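# Seat the cover fully onto the toaster

## Task

Place the cover onto the toaster and lower it until it sits completely down, staying that way once the robot lets go.

## Robot and tools

Robot: two arms, left_arm and right_arm, each ending in a parallel gripper. Note that left_arm sits on the +y side; arm names do not match image sides. Now and then a held part may get a brief tug from outside. Nothing may fall off the table or be left off it.

Scene frame: origin at table-top height, halfway between the nominal arm bases. +x points out across the table, +z points up. Results give each gripper's end_effector_position in metres and end_effector_quat_wxyz in this frame. That position is the point between the finger pads, roughly 1 cm short of the fingertips. The fingers point along the gripper's own +z and close along its y. Printed positions can be a bit wrong, more so at long reach. A BASES line, if present, gives the calibrated base positions.

Row format (shared by execute_actions and move): 14 numbers, each in [-1, 1]. The first seven are for left_arm: dx, dy, dz, rx, ry, rz, opening. The next seven are the same for right_arm. Send all 14 even if one arm stays still.
- dx, dy, dz, rx, ry, rz are offsets, not poses. They are measured along the scene axes, starting from that arm's Hand target when the action or move begins. 1.0 equals 0.6 m of travel or 180 degrees of turn. rx, ry, rz form one rotation vector, turning about the Hand target's position.
- opening is absolute: +1 is fully open (0.094 m) and -1 is shut.
- Six zeros re-command the arm's current Hand target. A 0 in the opening slot really commands opening 0. To leave a gripper unchanged, resend its current value, shown under Tool commands.

execute_actions(actions, cameras): actions is a list of actions. Each action is a table of up to 15 rows, one per control step of 1/30 s, so an action lasts 0.5 s. If a table has fewer rows, its last row is held to the end. Every row counts from the pose at the start of that action, not from the previous row. Sending the same offset again moves the arm further. An empty list just returns the state and images. cameras picks the images to return: omit it or give ["all"] for all, [] for none. An unknown name invalidates the call.

move(target, speed, blend, opening_speed, blocking, cameras): drives each gripper in a straight line toward the offset given in target.
- target is one 14-number row, or a list of up to 15 rows that differ only in their pose offsets. Every row counts from the same starting Hand targets.
- speed is in m/s, from 0.002 to 0.5, default 0.25. Turning is capped at twice that value in rad/s. Give one value, or one per target.
- blend is a corner-rounding radius in metres for lists, default 0.
- opening_speed is how fast the opening changes, in units per second on the -1..1 scale, at least 0.2. Without it, the opening is sent at once.
- Both paths finish together. A move takes at least 0.5 s and is cut off at 10 s. Paths do not avoid obstacles or the other arm. Fast moves overshoot and stray, and hit harder on contact. Aiming far past a contact presses harder.
- The result adds a "move:" line: done, off_target, moving, held or fault. An arm not named there ended within 10 mm and 2 degrees of its target. limits=paced means the command was clipped; limits=held means steps were withheld.
- With blocking=false, the call returns after about 0.5 s while the move keeps running. Call wait or stop before sending anything else.

Other tools:
- wait(seconds): runs the scene for 0 to 10 s while the arms hold their last commands, and adds a "wait:" line.
- stop(): brakes a running move to rest.
- zoom_image(camera, region): region is [x0, y0, x1, y1] in pixels from the image's top-left corner, at most 504x504. Only cameras in the latest images can be zoomed.
- finished_scene(scene): ends the given scene for good. The cover must already be fully down and stay there without help.

Cameras: cam_head_left, cam_head_right, cam_high and cam_low are 896x504. cam_left_wrist and cam_right_wrist are 616x616.

Controller behaviour:
- Each step, the commanded pose is clipped to within 100 mm and 20 degrees of the measured pose.
- Hand target shows the pose actually commanded after clipping. Your next offsets start from it, even when it falls short of what you asked.
- Friction and weight can leave a gripper about 1 cm off target in free air. That is not a sign of contact.
- An arm blocked by an object keeps pushing. To release the push, command the target back past the gripper.
- "pose unreachable" means the clearance check withheld that arm's command. That check does not stop the two grippers or wrist cameras from colliding.
- HELD in the step readings marks steps where that arm's command was held back.

Gripping:
- grip_measured uses the same scale as opening. It reads up to about 1.6 mm wide when empty and about 3 mm narrow on a squeezed hard part.
- Commanding a little below the first-touch reading gives a light grip. Going about 0.11 below that reading gives full force, roughly 50-62 N per pad.
- To release, command well above grip_measured.
- grip_effort_nm is the motor's effort (negative means closing). It is not the pad force and does not settle back to zero.

Other result lines:
- Joint positions: the last value per arm is the opening in metres.
- Joint torques: noisy and offset. Values 3 and 4 wrap at ±28 N m.
- MOTOR HOT warns of heating. At 100 °C an OVER-TEMPERATURE FAULT makes that arm go limp and drop for 30-60 s or more. Carrying loads, reaching far out and pushing against obstacles all build heat, even while you think.

Joint limits (rad):
- waist ±2.880
- shoulder 0 to 3.142
- elbow 0 to 3.019
- wrist pitch -1.693 to 1.571
- wrist yaw ±1.571
- wrist roll ±2.094



Avoid: dropping the cover, slams, hard pushes, letting go of moving parts, hard arm-to-arm contact, and faults. Faster, smoother work with less motor effort is better.

Each tool is called after "Emit:" by a JSON object that holds its "api" and its "payload", one argument or row to a line.

## Session

Emit:
{"api": "execute_actions", "payload": {
  "actions": []
}}

Scene clock: 0.00 s.
left_arm: end_effector_position=(+0.6859, +0.2742, +0.1082) grip_measured=+1.000 grip_effort_nm=n/a end_effector_quat_wxyz=(+0.188, -0.316, +0.888, +0.275) | right_arm: end_effector_position=(+0.9121, -0.3845, +0.2661) grip_measured=+1.000 grip_effort_nm=n/a end_effector_quat_wxyz=(+0.405, +0.051, +0.893, -0.187)
Joint positions: left_arm=[-0.131 2.278 2.089 -1.275 -0.672 -0.774 0.094] | right_arm=[-0.156 2.417 2.555 -0.817 0.293 -0.146 0.094]
Joint velocities: left_arm=[-0.005 -0.015 0.007 0.002 0.022 -0.066 0] | right_arm=[-0.005 -0.005 0.007 -0.012 -0.095 -0.007 0]
Joint torques (N m): no reading
Heat: left arm: hottest shoulder 29 °C; right arm: hottest shoulder 33 °C.
Hand target: left_arm +0.6933, +0.2733, +0.1226; +0.202, -0.321, +0.886, +0.268 | right_arm +0.9154, -0.3848, +0.2776; +0.416, +0.053, +0.888, -0.187
Tool commands: left_gripper/opening=+1.0 right_gripper/opening=+1.0

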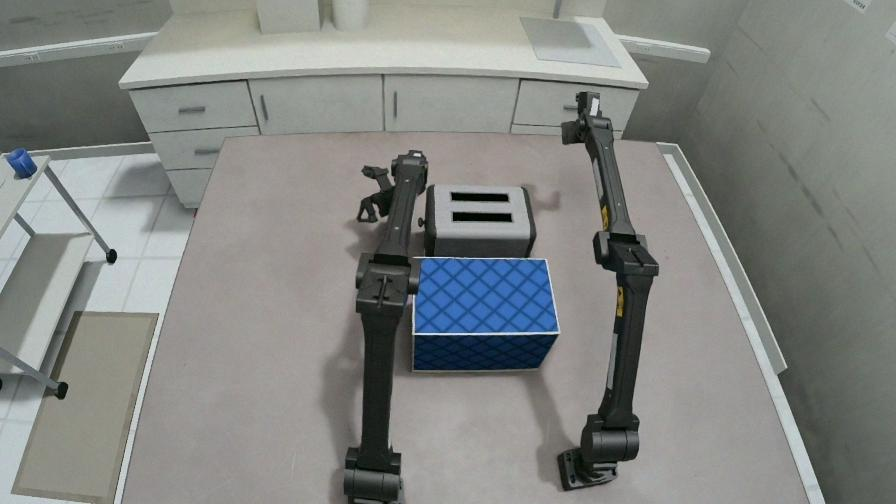

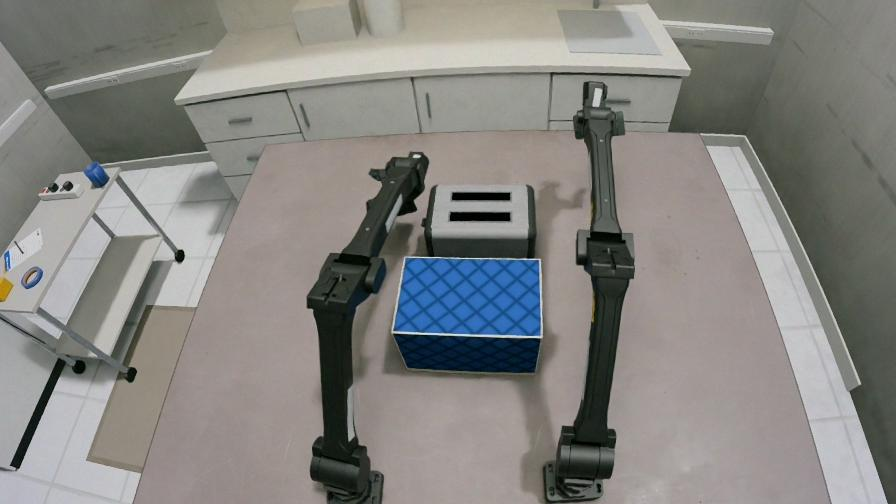

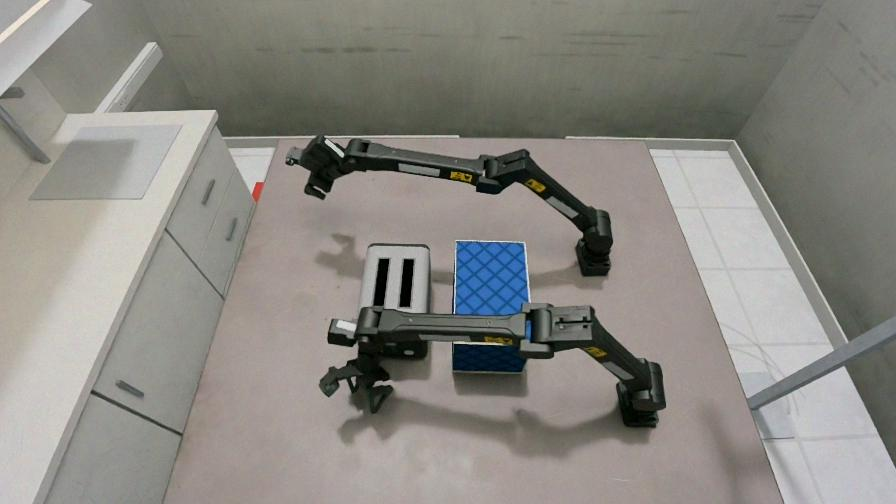

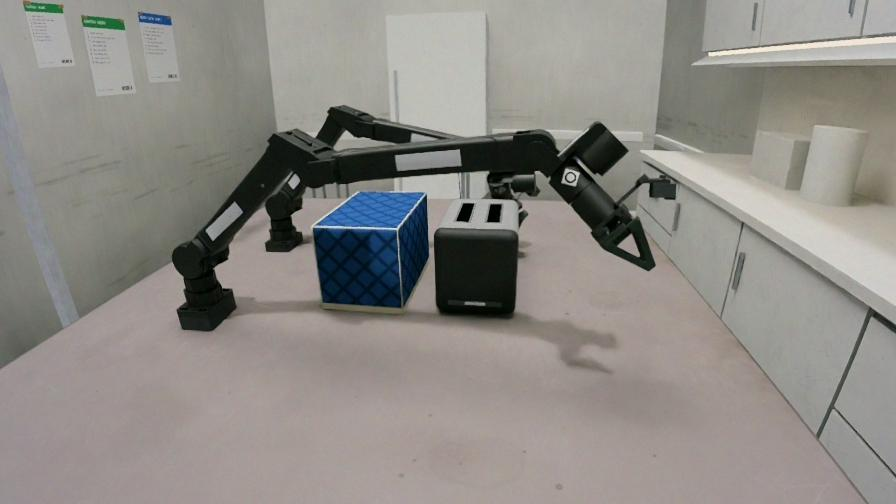

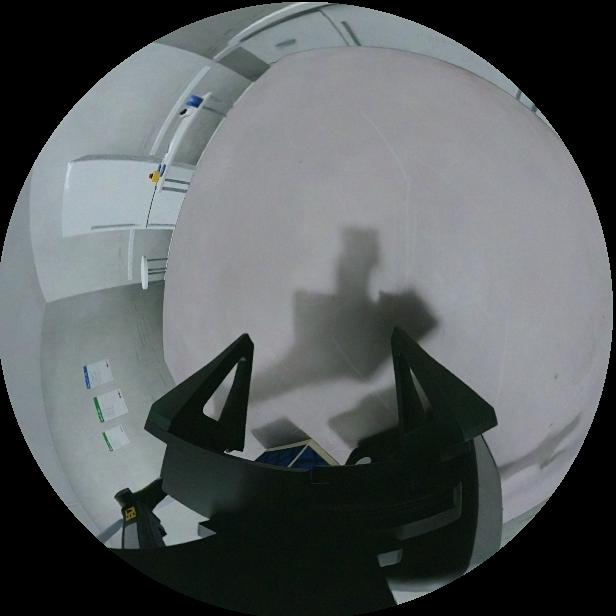

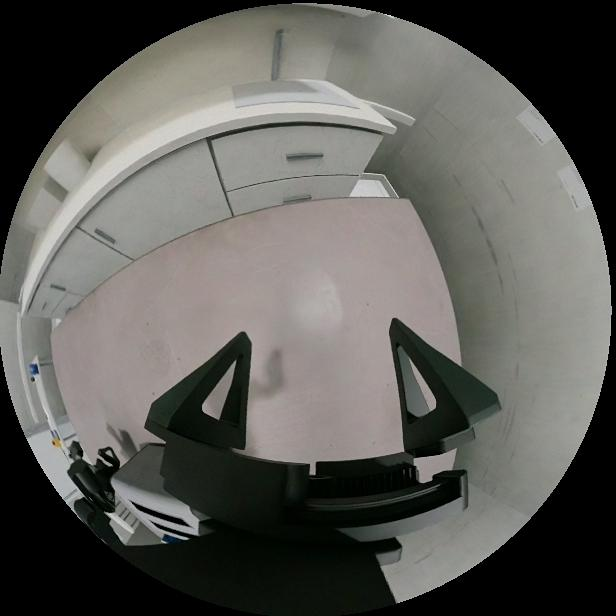

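Emit:
{"api": "zoom_image", "payload": {
  "camera": "cam_low",
  "region": [280, 160, 560, 340]
}}

Emit:
{"api": "zoom_image", "payload": {
  "camera": "cam_head_right",
  "region": [360, 160, 580, 400]
}}

Emit:
{"api": "zoom_image", "payload": {
  "camera": "cam_high",
  "region": [300, 200, 680, 440]
}}

Scaled by 1.800.

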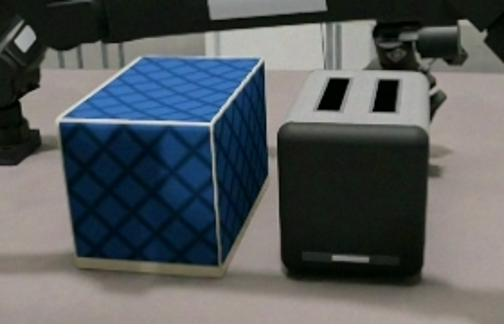

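Scaled by 2.100.

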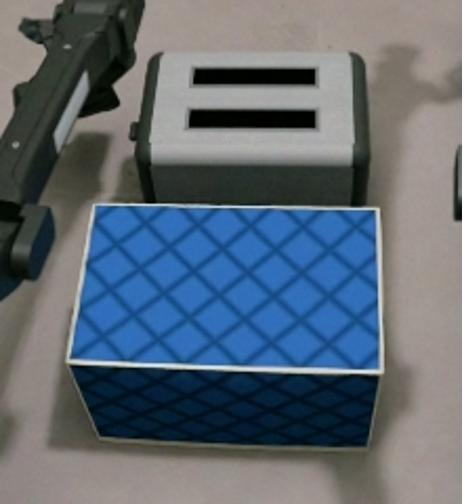

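Scaled by 1.326.

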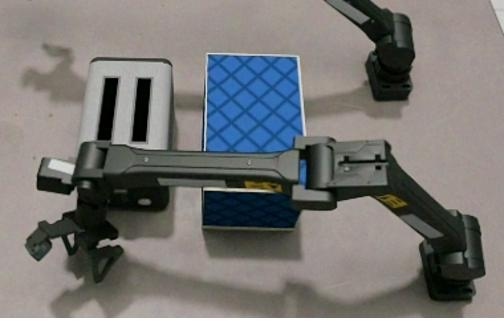

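Emit:
{"api": "move", "payload": {
  "target": [-0.539,0.078,0.21,-0.175,-0.05,-0.757,1,-0.909,0.108,-0.046,0.076,0.077,0.577,1]
}}

Scene clock: 53.13 s.
left_arm: end_effector_position=(+0.3653, +0.3094, +0.2390) grip_measured=+1.000 grip_effort_nm=-0.007 end_effector_quat_wxyz=(+0.296, +0.623, +0.669, -0.278) | right_arm: end_effector_position=(+0.3780, -0.3205, +0.2520) grip_measured=+1.000 grip_effort_nm=-0.002 end_effector_quat_wxyz=(+0.271, -0.602, +0.708, +0.250)
Joint positions: left_arm=[0.419 1.574 1.311 -1.676 0.769 2.074 0.094] | right_arm=[-0.574 1.518 1.254 -1.671 -0.678 -2.075 0.094]
Joint velocities: left_arm=[0.005 -0.015 -0.012 -0.027 -0.022 -0.037 0] | right_arm=[-0.005 0.005 0.002 0.002 0.007 -0.051 0]
Joint torques (N m): left_arm=[0.56 -14.33 9.1 -1.09 0.35 0.18] | right_arm=[-2.14 -10.64 7.02 -0.73 -0.28 -0.07]
Heat: left arm: hottest shoulder 37 °C; right arm: hottest shoulder 38 °C.
Hand target: left_arm +0.3712, +0.3191, +0.2522; +0.298, +0.639, +0.643, -0.300 | right_arm +0.3702, -0.3233, +0.2554; +0.292, -0.642, +0.644, +0.297
Off the commanded pose: left_arm 0.015 m, 5 deg | right_arm 0.008 m, 11 deg.
joint sent to its limit (left arm) — joint 4 (wrist pitch), lower limit; joint 6 (wrist roll), upper limit. The joint targets are off in position and orientation.
joint sent to its limit (right arm) — joint 4 (wrist pitch), lower limit; joint 6 (wrist roll), lower limit. The joint targets are off in position and orientation.
move: off_target (left_arm, right_arm)

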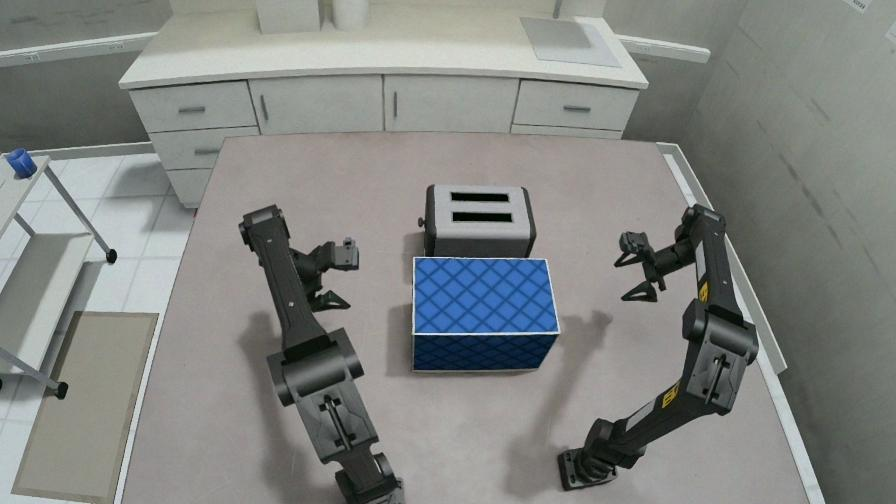

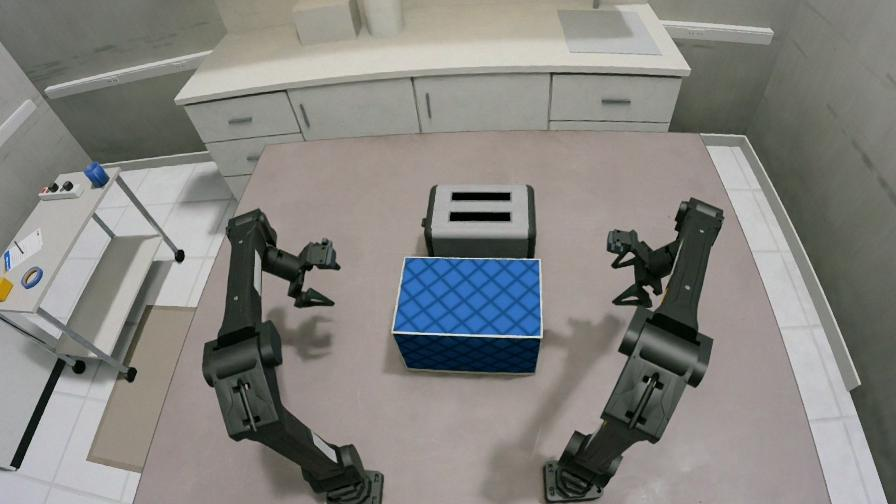

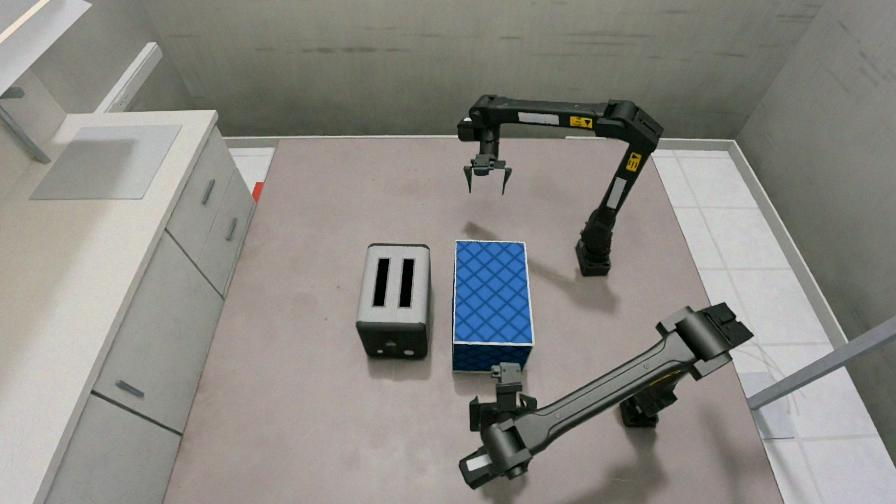

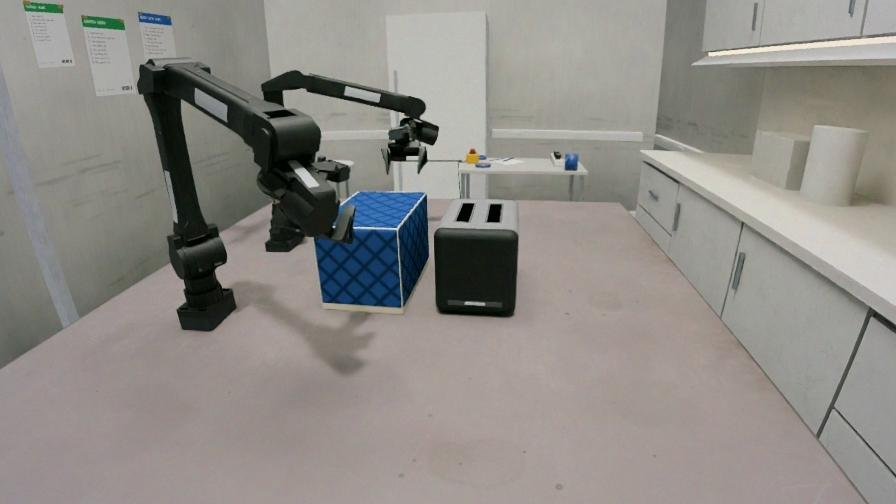

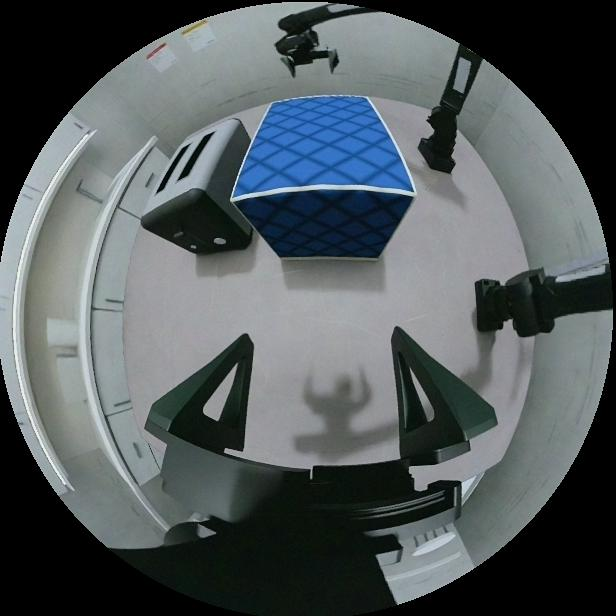

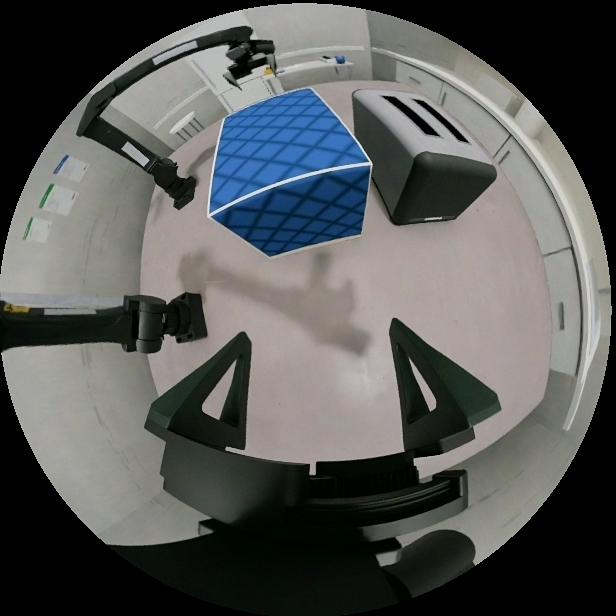

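Emit:
{"api": "move", "payload": {
  "target": [0,-0.148,-0.187,0.083,0,0,1,0,0.139,-0.192,-0.083,0,0,1]
}}

Scene clock: 66.17 s.
left_arm: end_effector_position=(+0.3664, +0.2358, +0.1319) grip_measured=+1.000 grip_effort_nm=-0.002 end_effector_quat_wxyz=(+0.207, +0.667, +0.679, -0.226) | right_arm: end_effector_position=(+0.3727, -0.2422, +0.1420) grip_measured=+1.000 grip_effort_nm=-0.012 end_effector_quat_wxyz=(-0.213, +0.674, -0.674, -0.213)
Joint positions: left_arm=[0.183 1.57 1.085 -1.242 0.605 1.79 0.094] | right_arm=[-0.342 1.506 0.981 -1.254 -0.581 -1.938 0.094]
Joint velocities: left_arm=[-0.005 -0.015 0.002 -0.007 0.037 0.022 0] | right_arm=[-0.005 0.005 -0.007 -0.007 -0.037 -0.007 0]
Joint torques (N m): left_arm=[-1.03 -15.15 6.13 0.02 0.29 -0.04] | right_arm=[-0.21 -9.23 6.31 -0.05 -0.26 0.28]
Heat: left arm: hottest shoulder 35 °C; right arm: hottest shoulder 37 °C.
Hand target: left_arm +0.3689, +0.2317, +0.1386; +0.211, +0.672, +0.676, -0.215 | right_arm +0.3698, -0.2379, +0.1419; -0.210, +0.674, -0.676, -0.212
Off the commanded pose: left_arm 0.011 m, 2 deg | right_arm 0.004 m, 1 deg.
move: off_target (left_arm)

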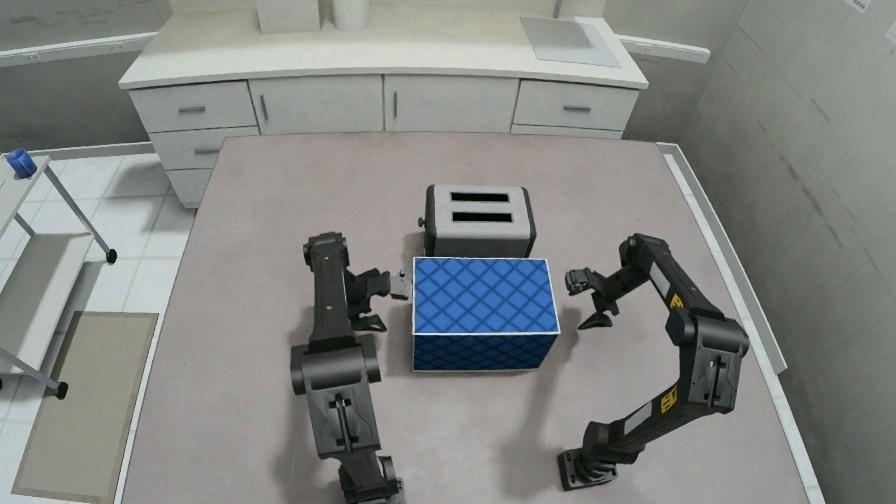

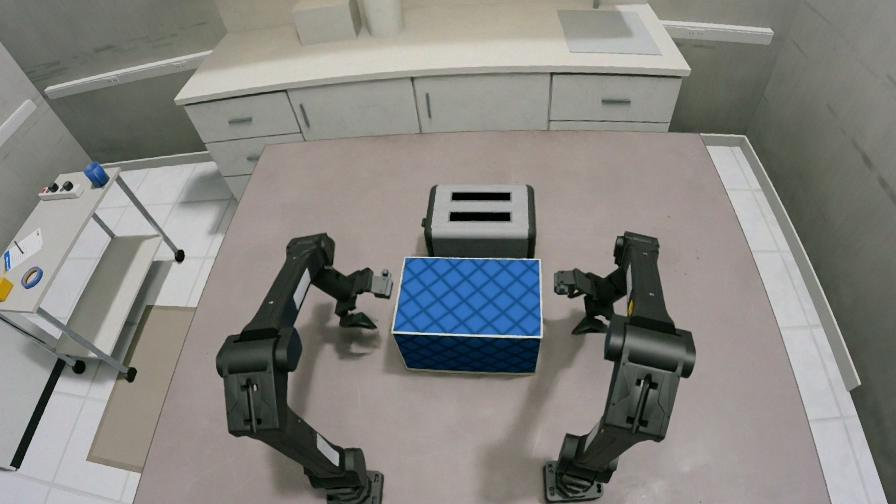

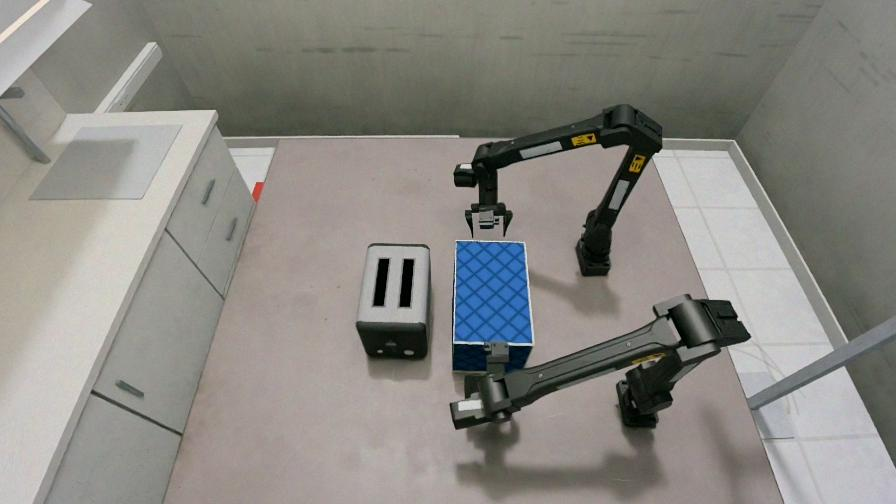

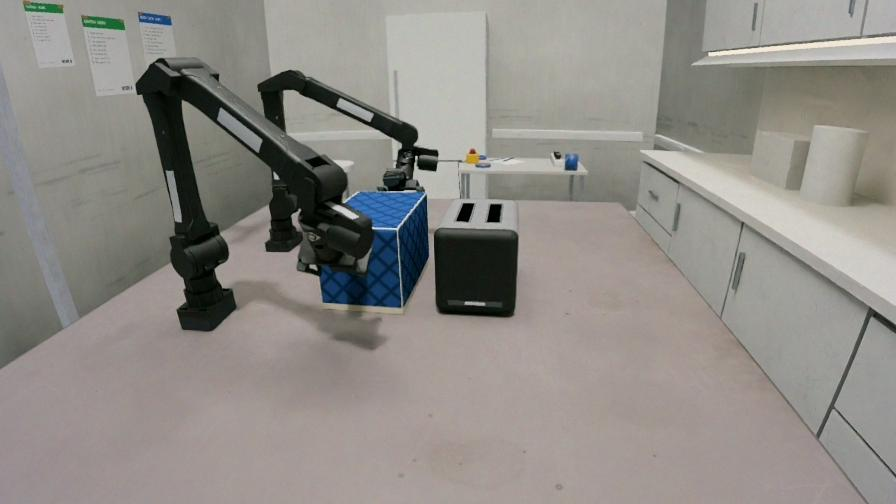

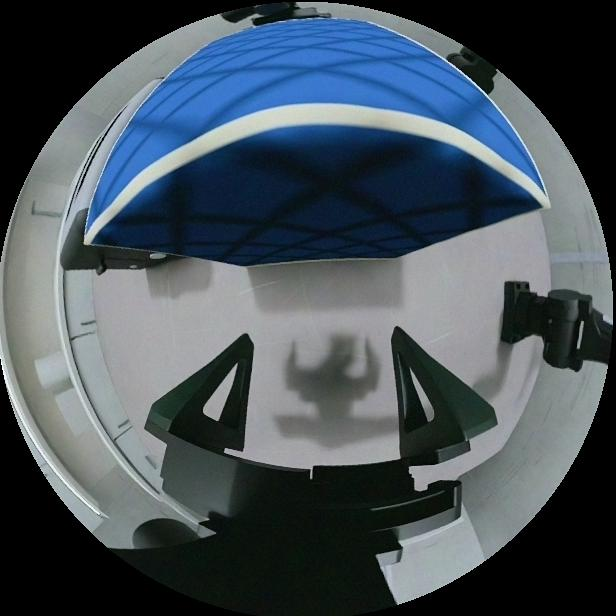

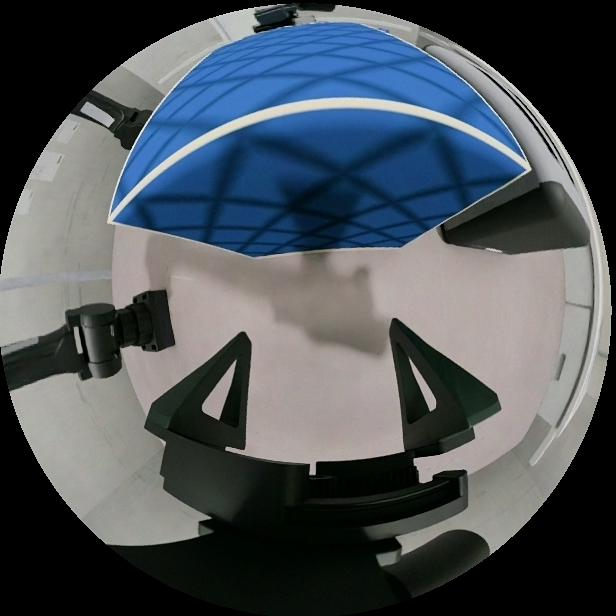

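Emit:
{"api": "move", "payload": {
  "target": [
    [0,0,0.05,0,0,0,1,0.005,0,0.04,0,0,0,1],
    [0,-0.06,0.05,0,0,0,1,0.005,0.065,0.04,0,0,0,1]
  ],
  "speed": 0.1
}}

Emit:
{"api": "zoom_image", "payload": {
  "camera": "cam_head_left",
  "region": [320, 180, 660, 400]
}}

Scene clock: 78.47 s.
left_arm: end_effector_position=(+0.3589, +0.2000, +0.1526) grip_measured=+1.000 grip_effort_nm=-0.002 end_effector_quat_wxyz=(+0.197, +0.665, +0.682, -0.233) | right_arm: end_effector_position=(+0.3730, -0.2028, +0.1605) grip_measured=+1.000 grip_effort_nm=-0.017 end_effector_quat_wxyz=(-0.207, +0.673, -0.676, -0.219)
Joint positions: left_arm=[0.096 1.516 1.085 -1.262 0.609 1.686 0.094] | right_arm=[-0.239 1.453 0.981 -1.257 -0.594 -1.817 0.094]
Joint velocities: left_arm=[-0.024 -0.005 0.007 -0.002 0.051 -0.022 0] | right_arm=[0.015 -0.005 -0.002 -0.002 -0.037 -0.022 0]
Joint torques (N m): left_arm=[-1.14 -14.74 7.86 0.13 0.49 -0.06] | right_arm=[-0.03 -9.64 7.43 0.05 -0.54 0.29]
Heat: left arm: hottest shoulder 34 °C; right arm: hottest shoulder 37 °C.
Hand target: left_arm +0.3683, +0.1956, +0.1678; +0.211, +0.673, +0.676, -0.216 | right_arm +0.3731, -0.1986, +0.1666; -0.211, +0.674, -0.675, -0.213
Off the commanded pose: left_arm 0.019 m, 3 deg | right_arm 0.007 m, 1 deg.
move: off_target (left_arm)

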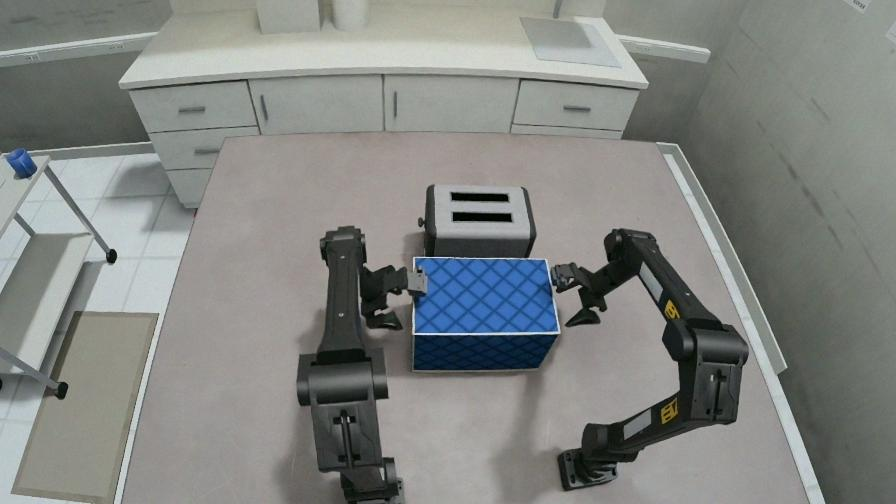

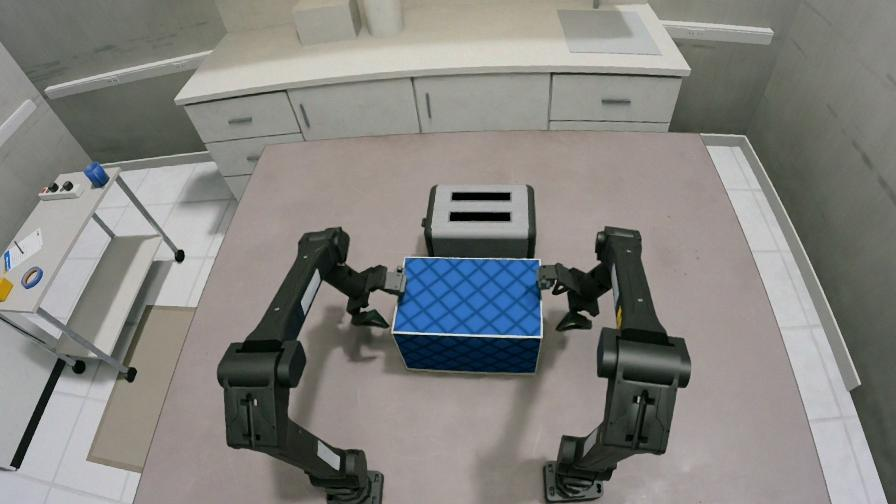

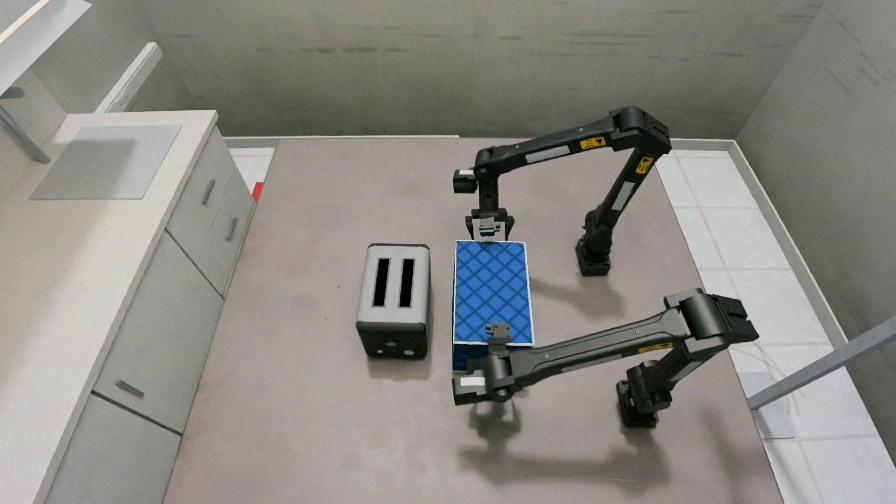

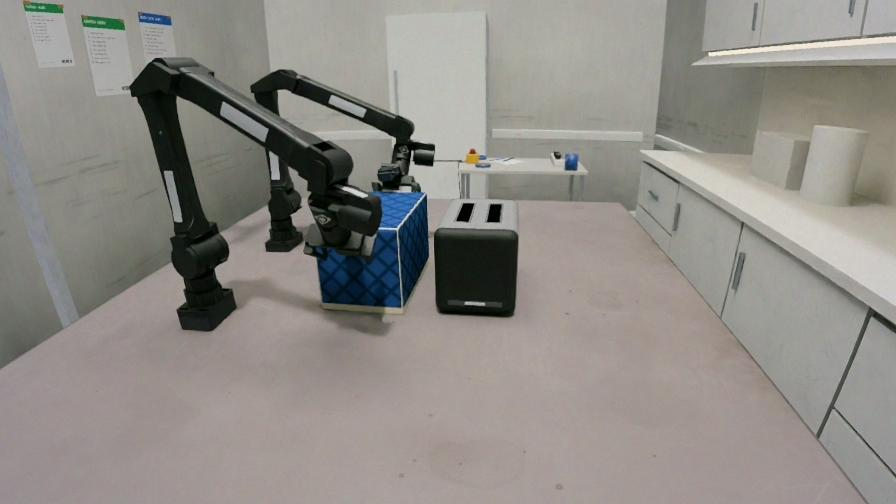

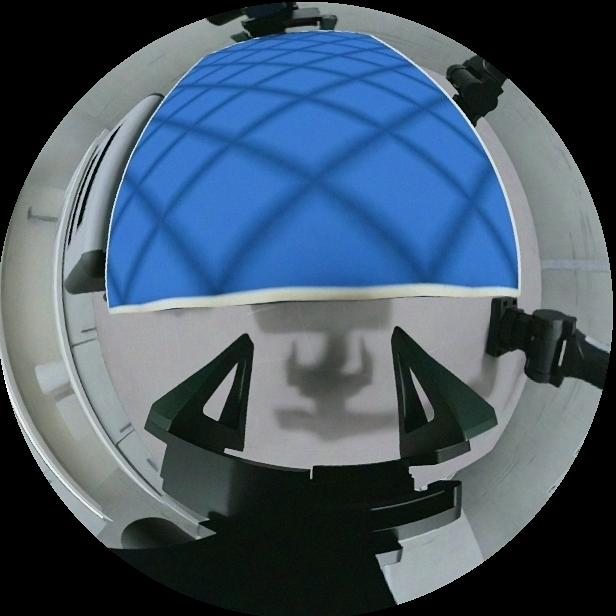

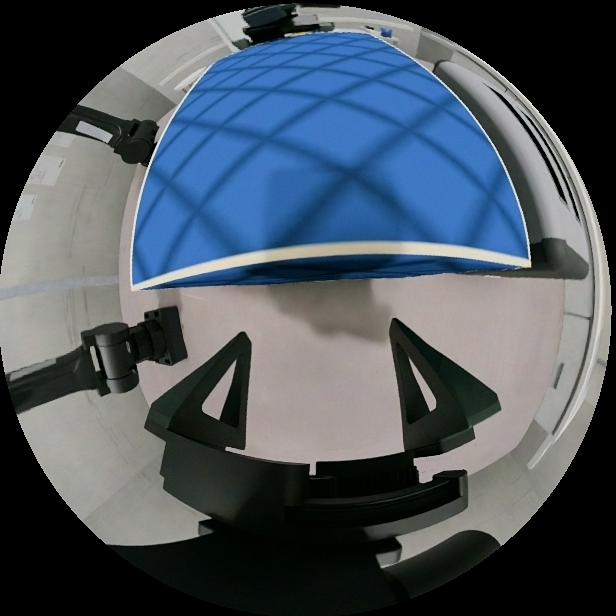

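Scaled by 1.482.

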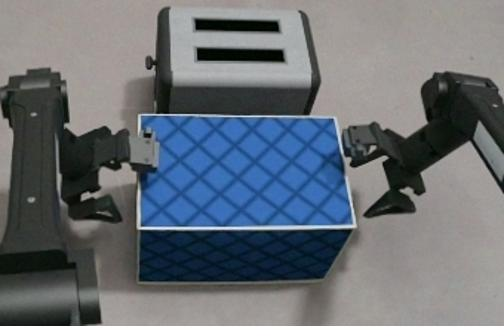

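Emit:
{"api": "move", "payload": {
  "target": [0.005,-0.055,0.018,0,0,0,1,0,0.035,0.008,0,0,0,1],
  "speed": 0.06
}}

Emit:
{"api": "zoom_image", "payload": {
  "camera": "cam_head_left",
  "region": [320, 180, 660, 400]
}}

Scene clock: 86.13 s.
left_arm: end_effector_position=(+0.3586, +0.1692, +0.1589) grip_measured=+1.000 grip_effort_nm=-0.012 end_effector_quat_wxyz=(+0.191, +0.664, +0.684, -0.235) | right_arm: end_effector_position=(+0.3763, -0.1831, +0.1676) grip_measured=+1.000 grip_effort_nm=-0.012 end_effector_quat_wxyz=(-0.208, +0.673, -0.676, -0.216)
Joint positions: left_arm=[0.019 1.498 1.085 -1.236 0.612 1.59 0.094] | right_arm=[-0.185 1.431 0.981 -1.234 -0.6 -1.749 0.094]
Joint velocities: left_arm=[0.005 0.005 0.002 -0.002 -0.022 -0.007 0] | right_arm=[-0.015 0.005 0.007 -0.007 -0.037 -0.007 0]
Joint torques (N m): left_arm=[-1.38 -14.56 8.68 0.2 0.52 -0.03] | right_arm=[0.03 -9.52 6.91 0.14 -0.62 0.29]
Heat: left arm: hottest shoulder 34 °C; right arm: hottest shoulder 36 °C.
Hand target: left_arm +0.3707, +0.1628, +0.1781; +0.210, +0.673, +0.676, -0.216 | right_arm +0.3731, -0.1775, +0.1718; -0.212, +0.674, -0.675, -0.213
Off the commanded pose: left_arm 0.024 m, 3 deg | right_arm 0.007 m, 1 deg.
move: off_target (left_arm)

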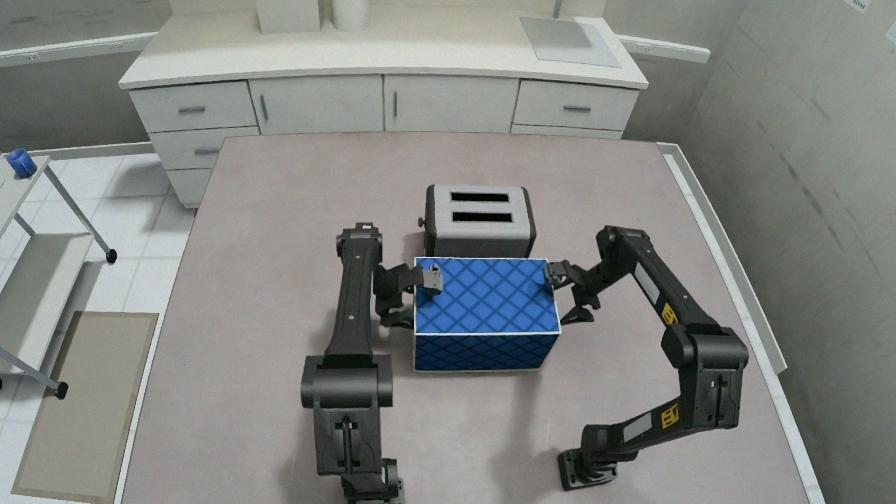

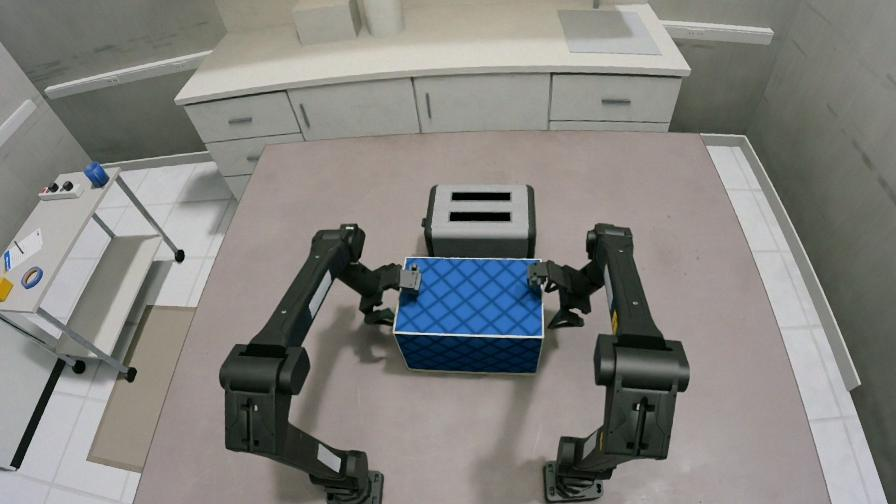

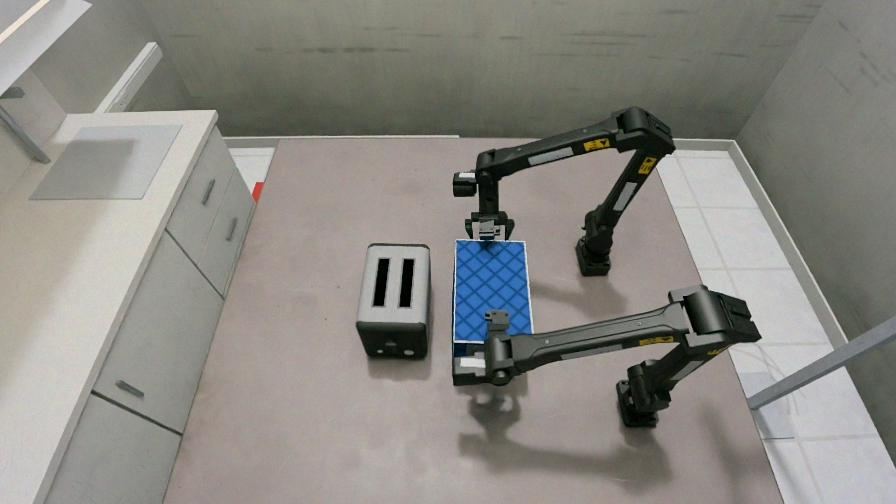

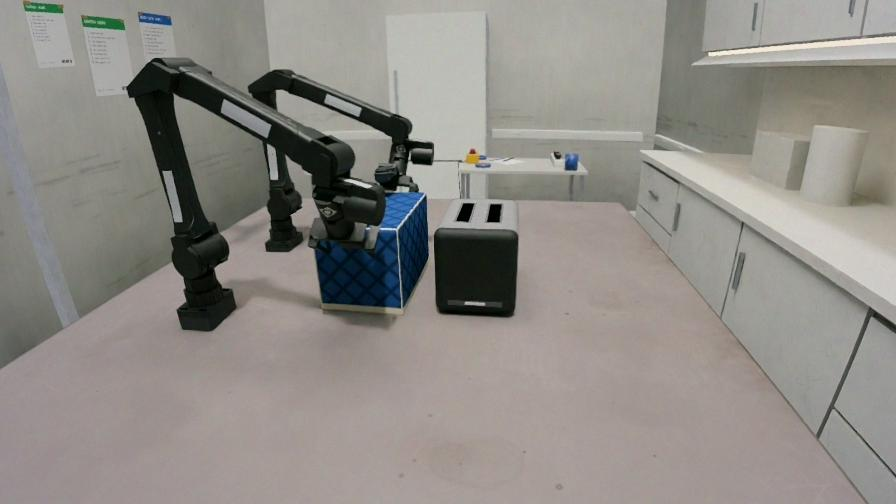

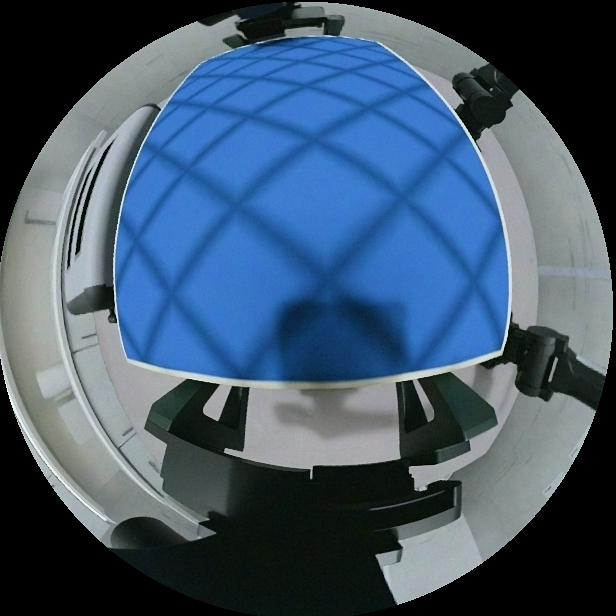

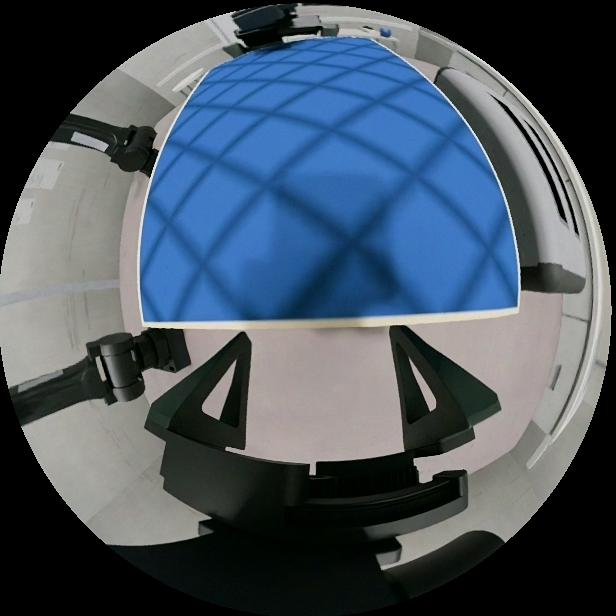

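Scaled by 1.482.

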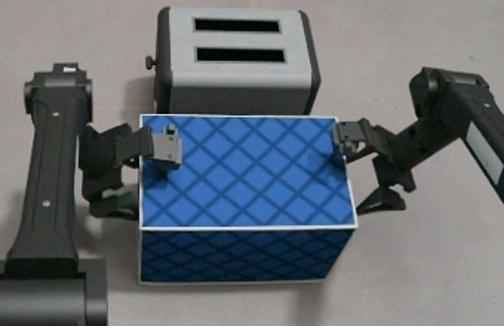

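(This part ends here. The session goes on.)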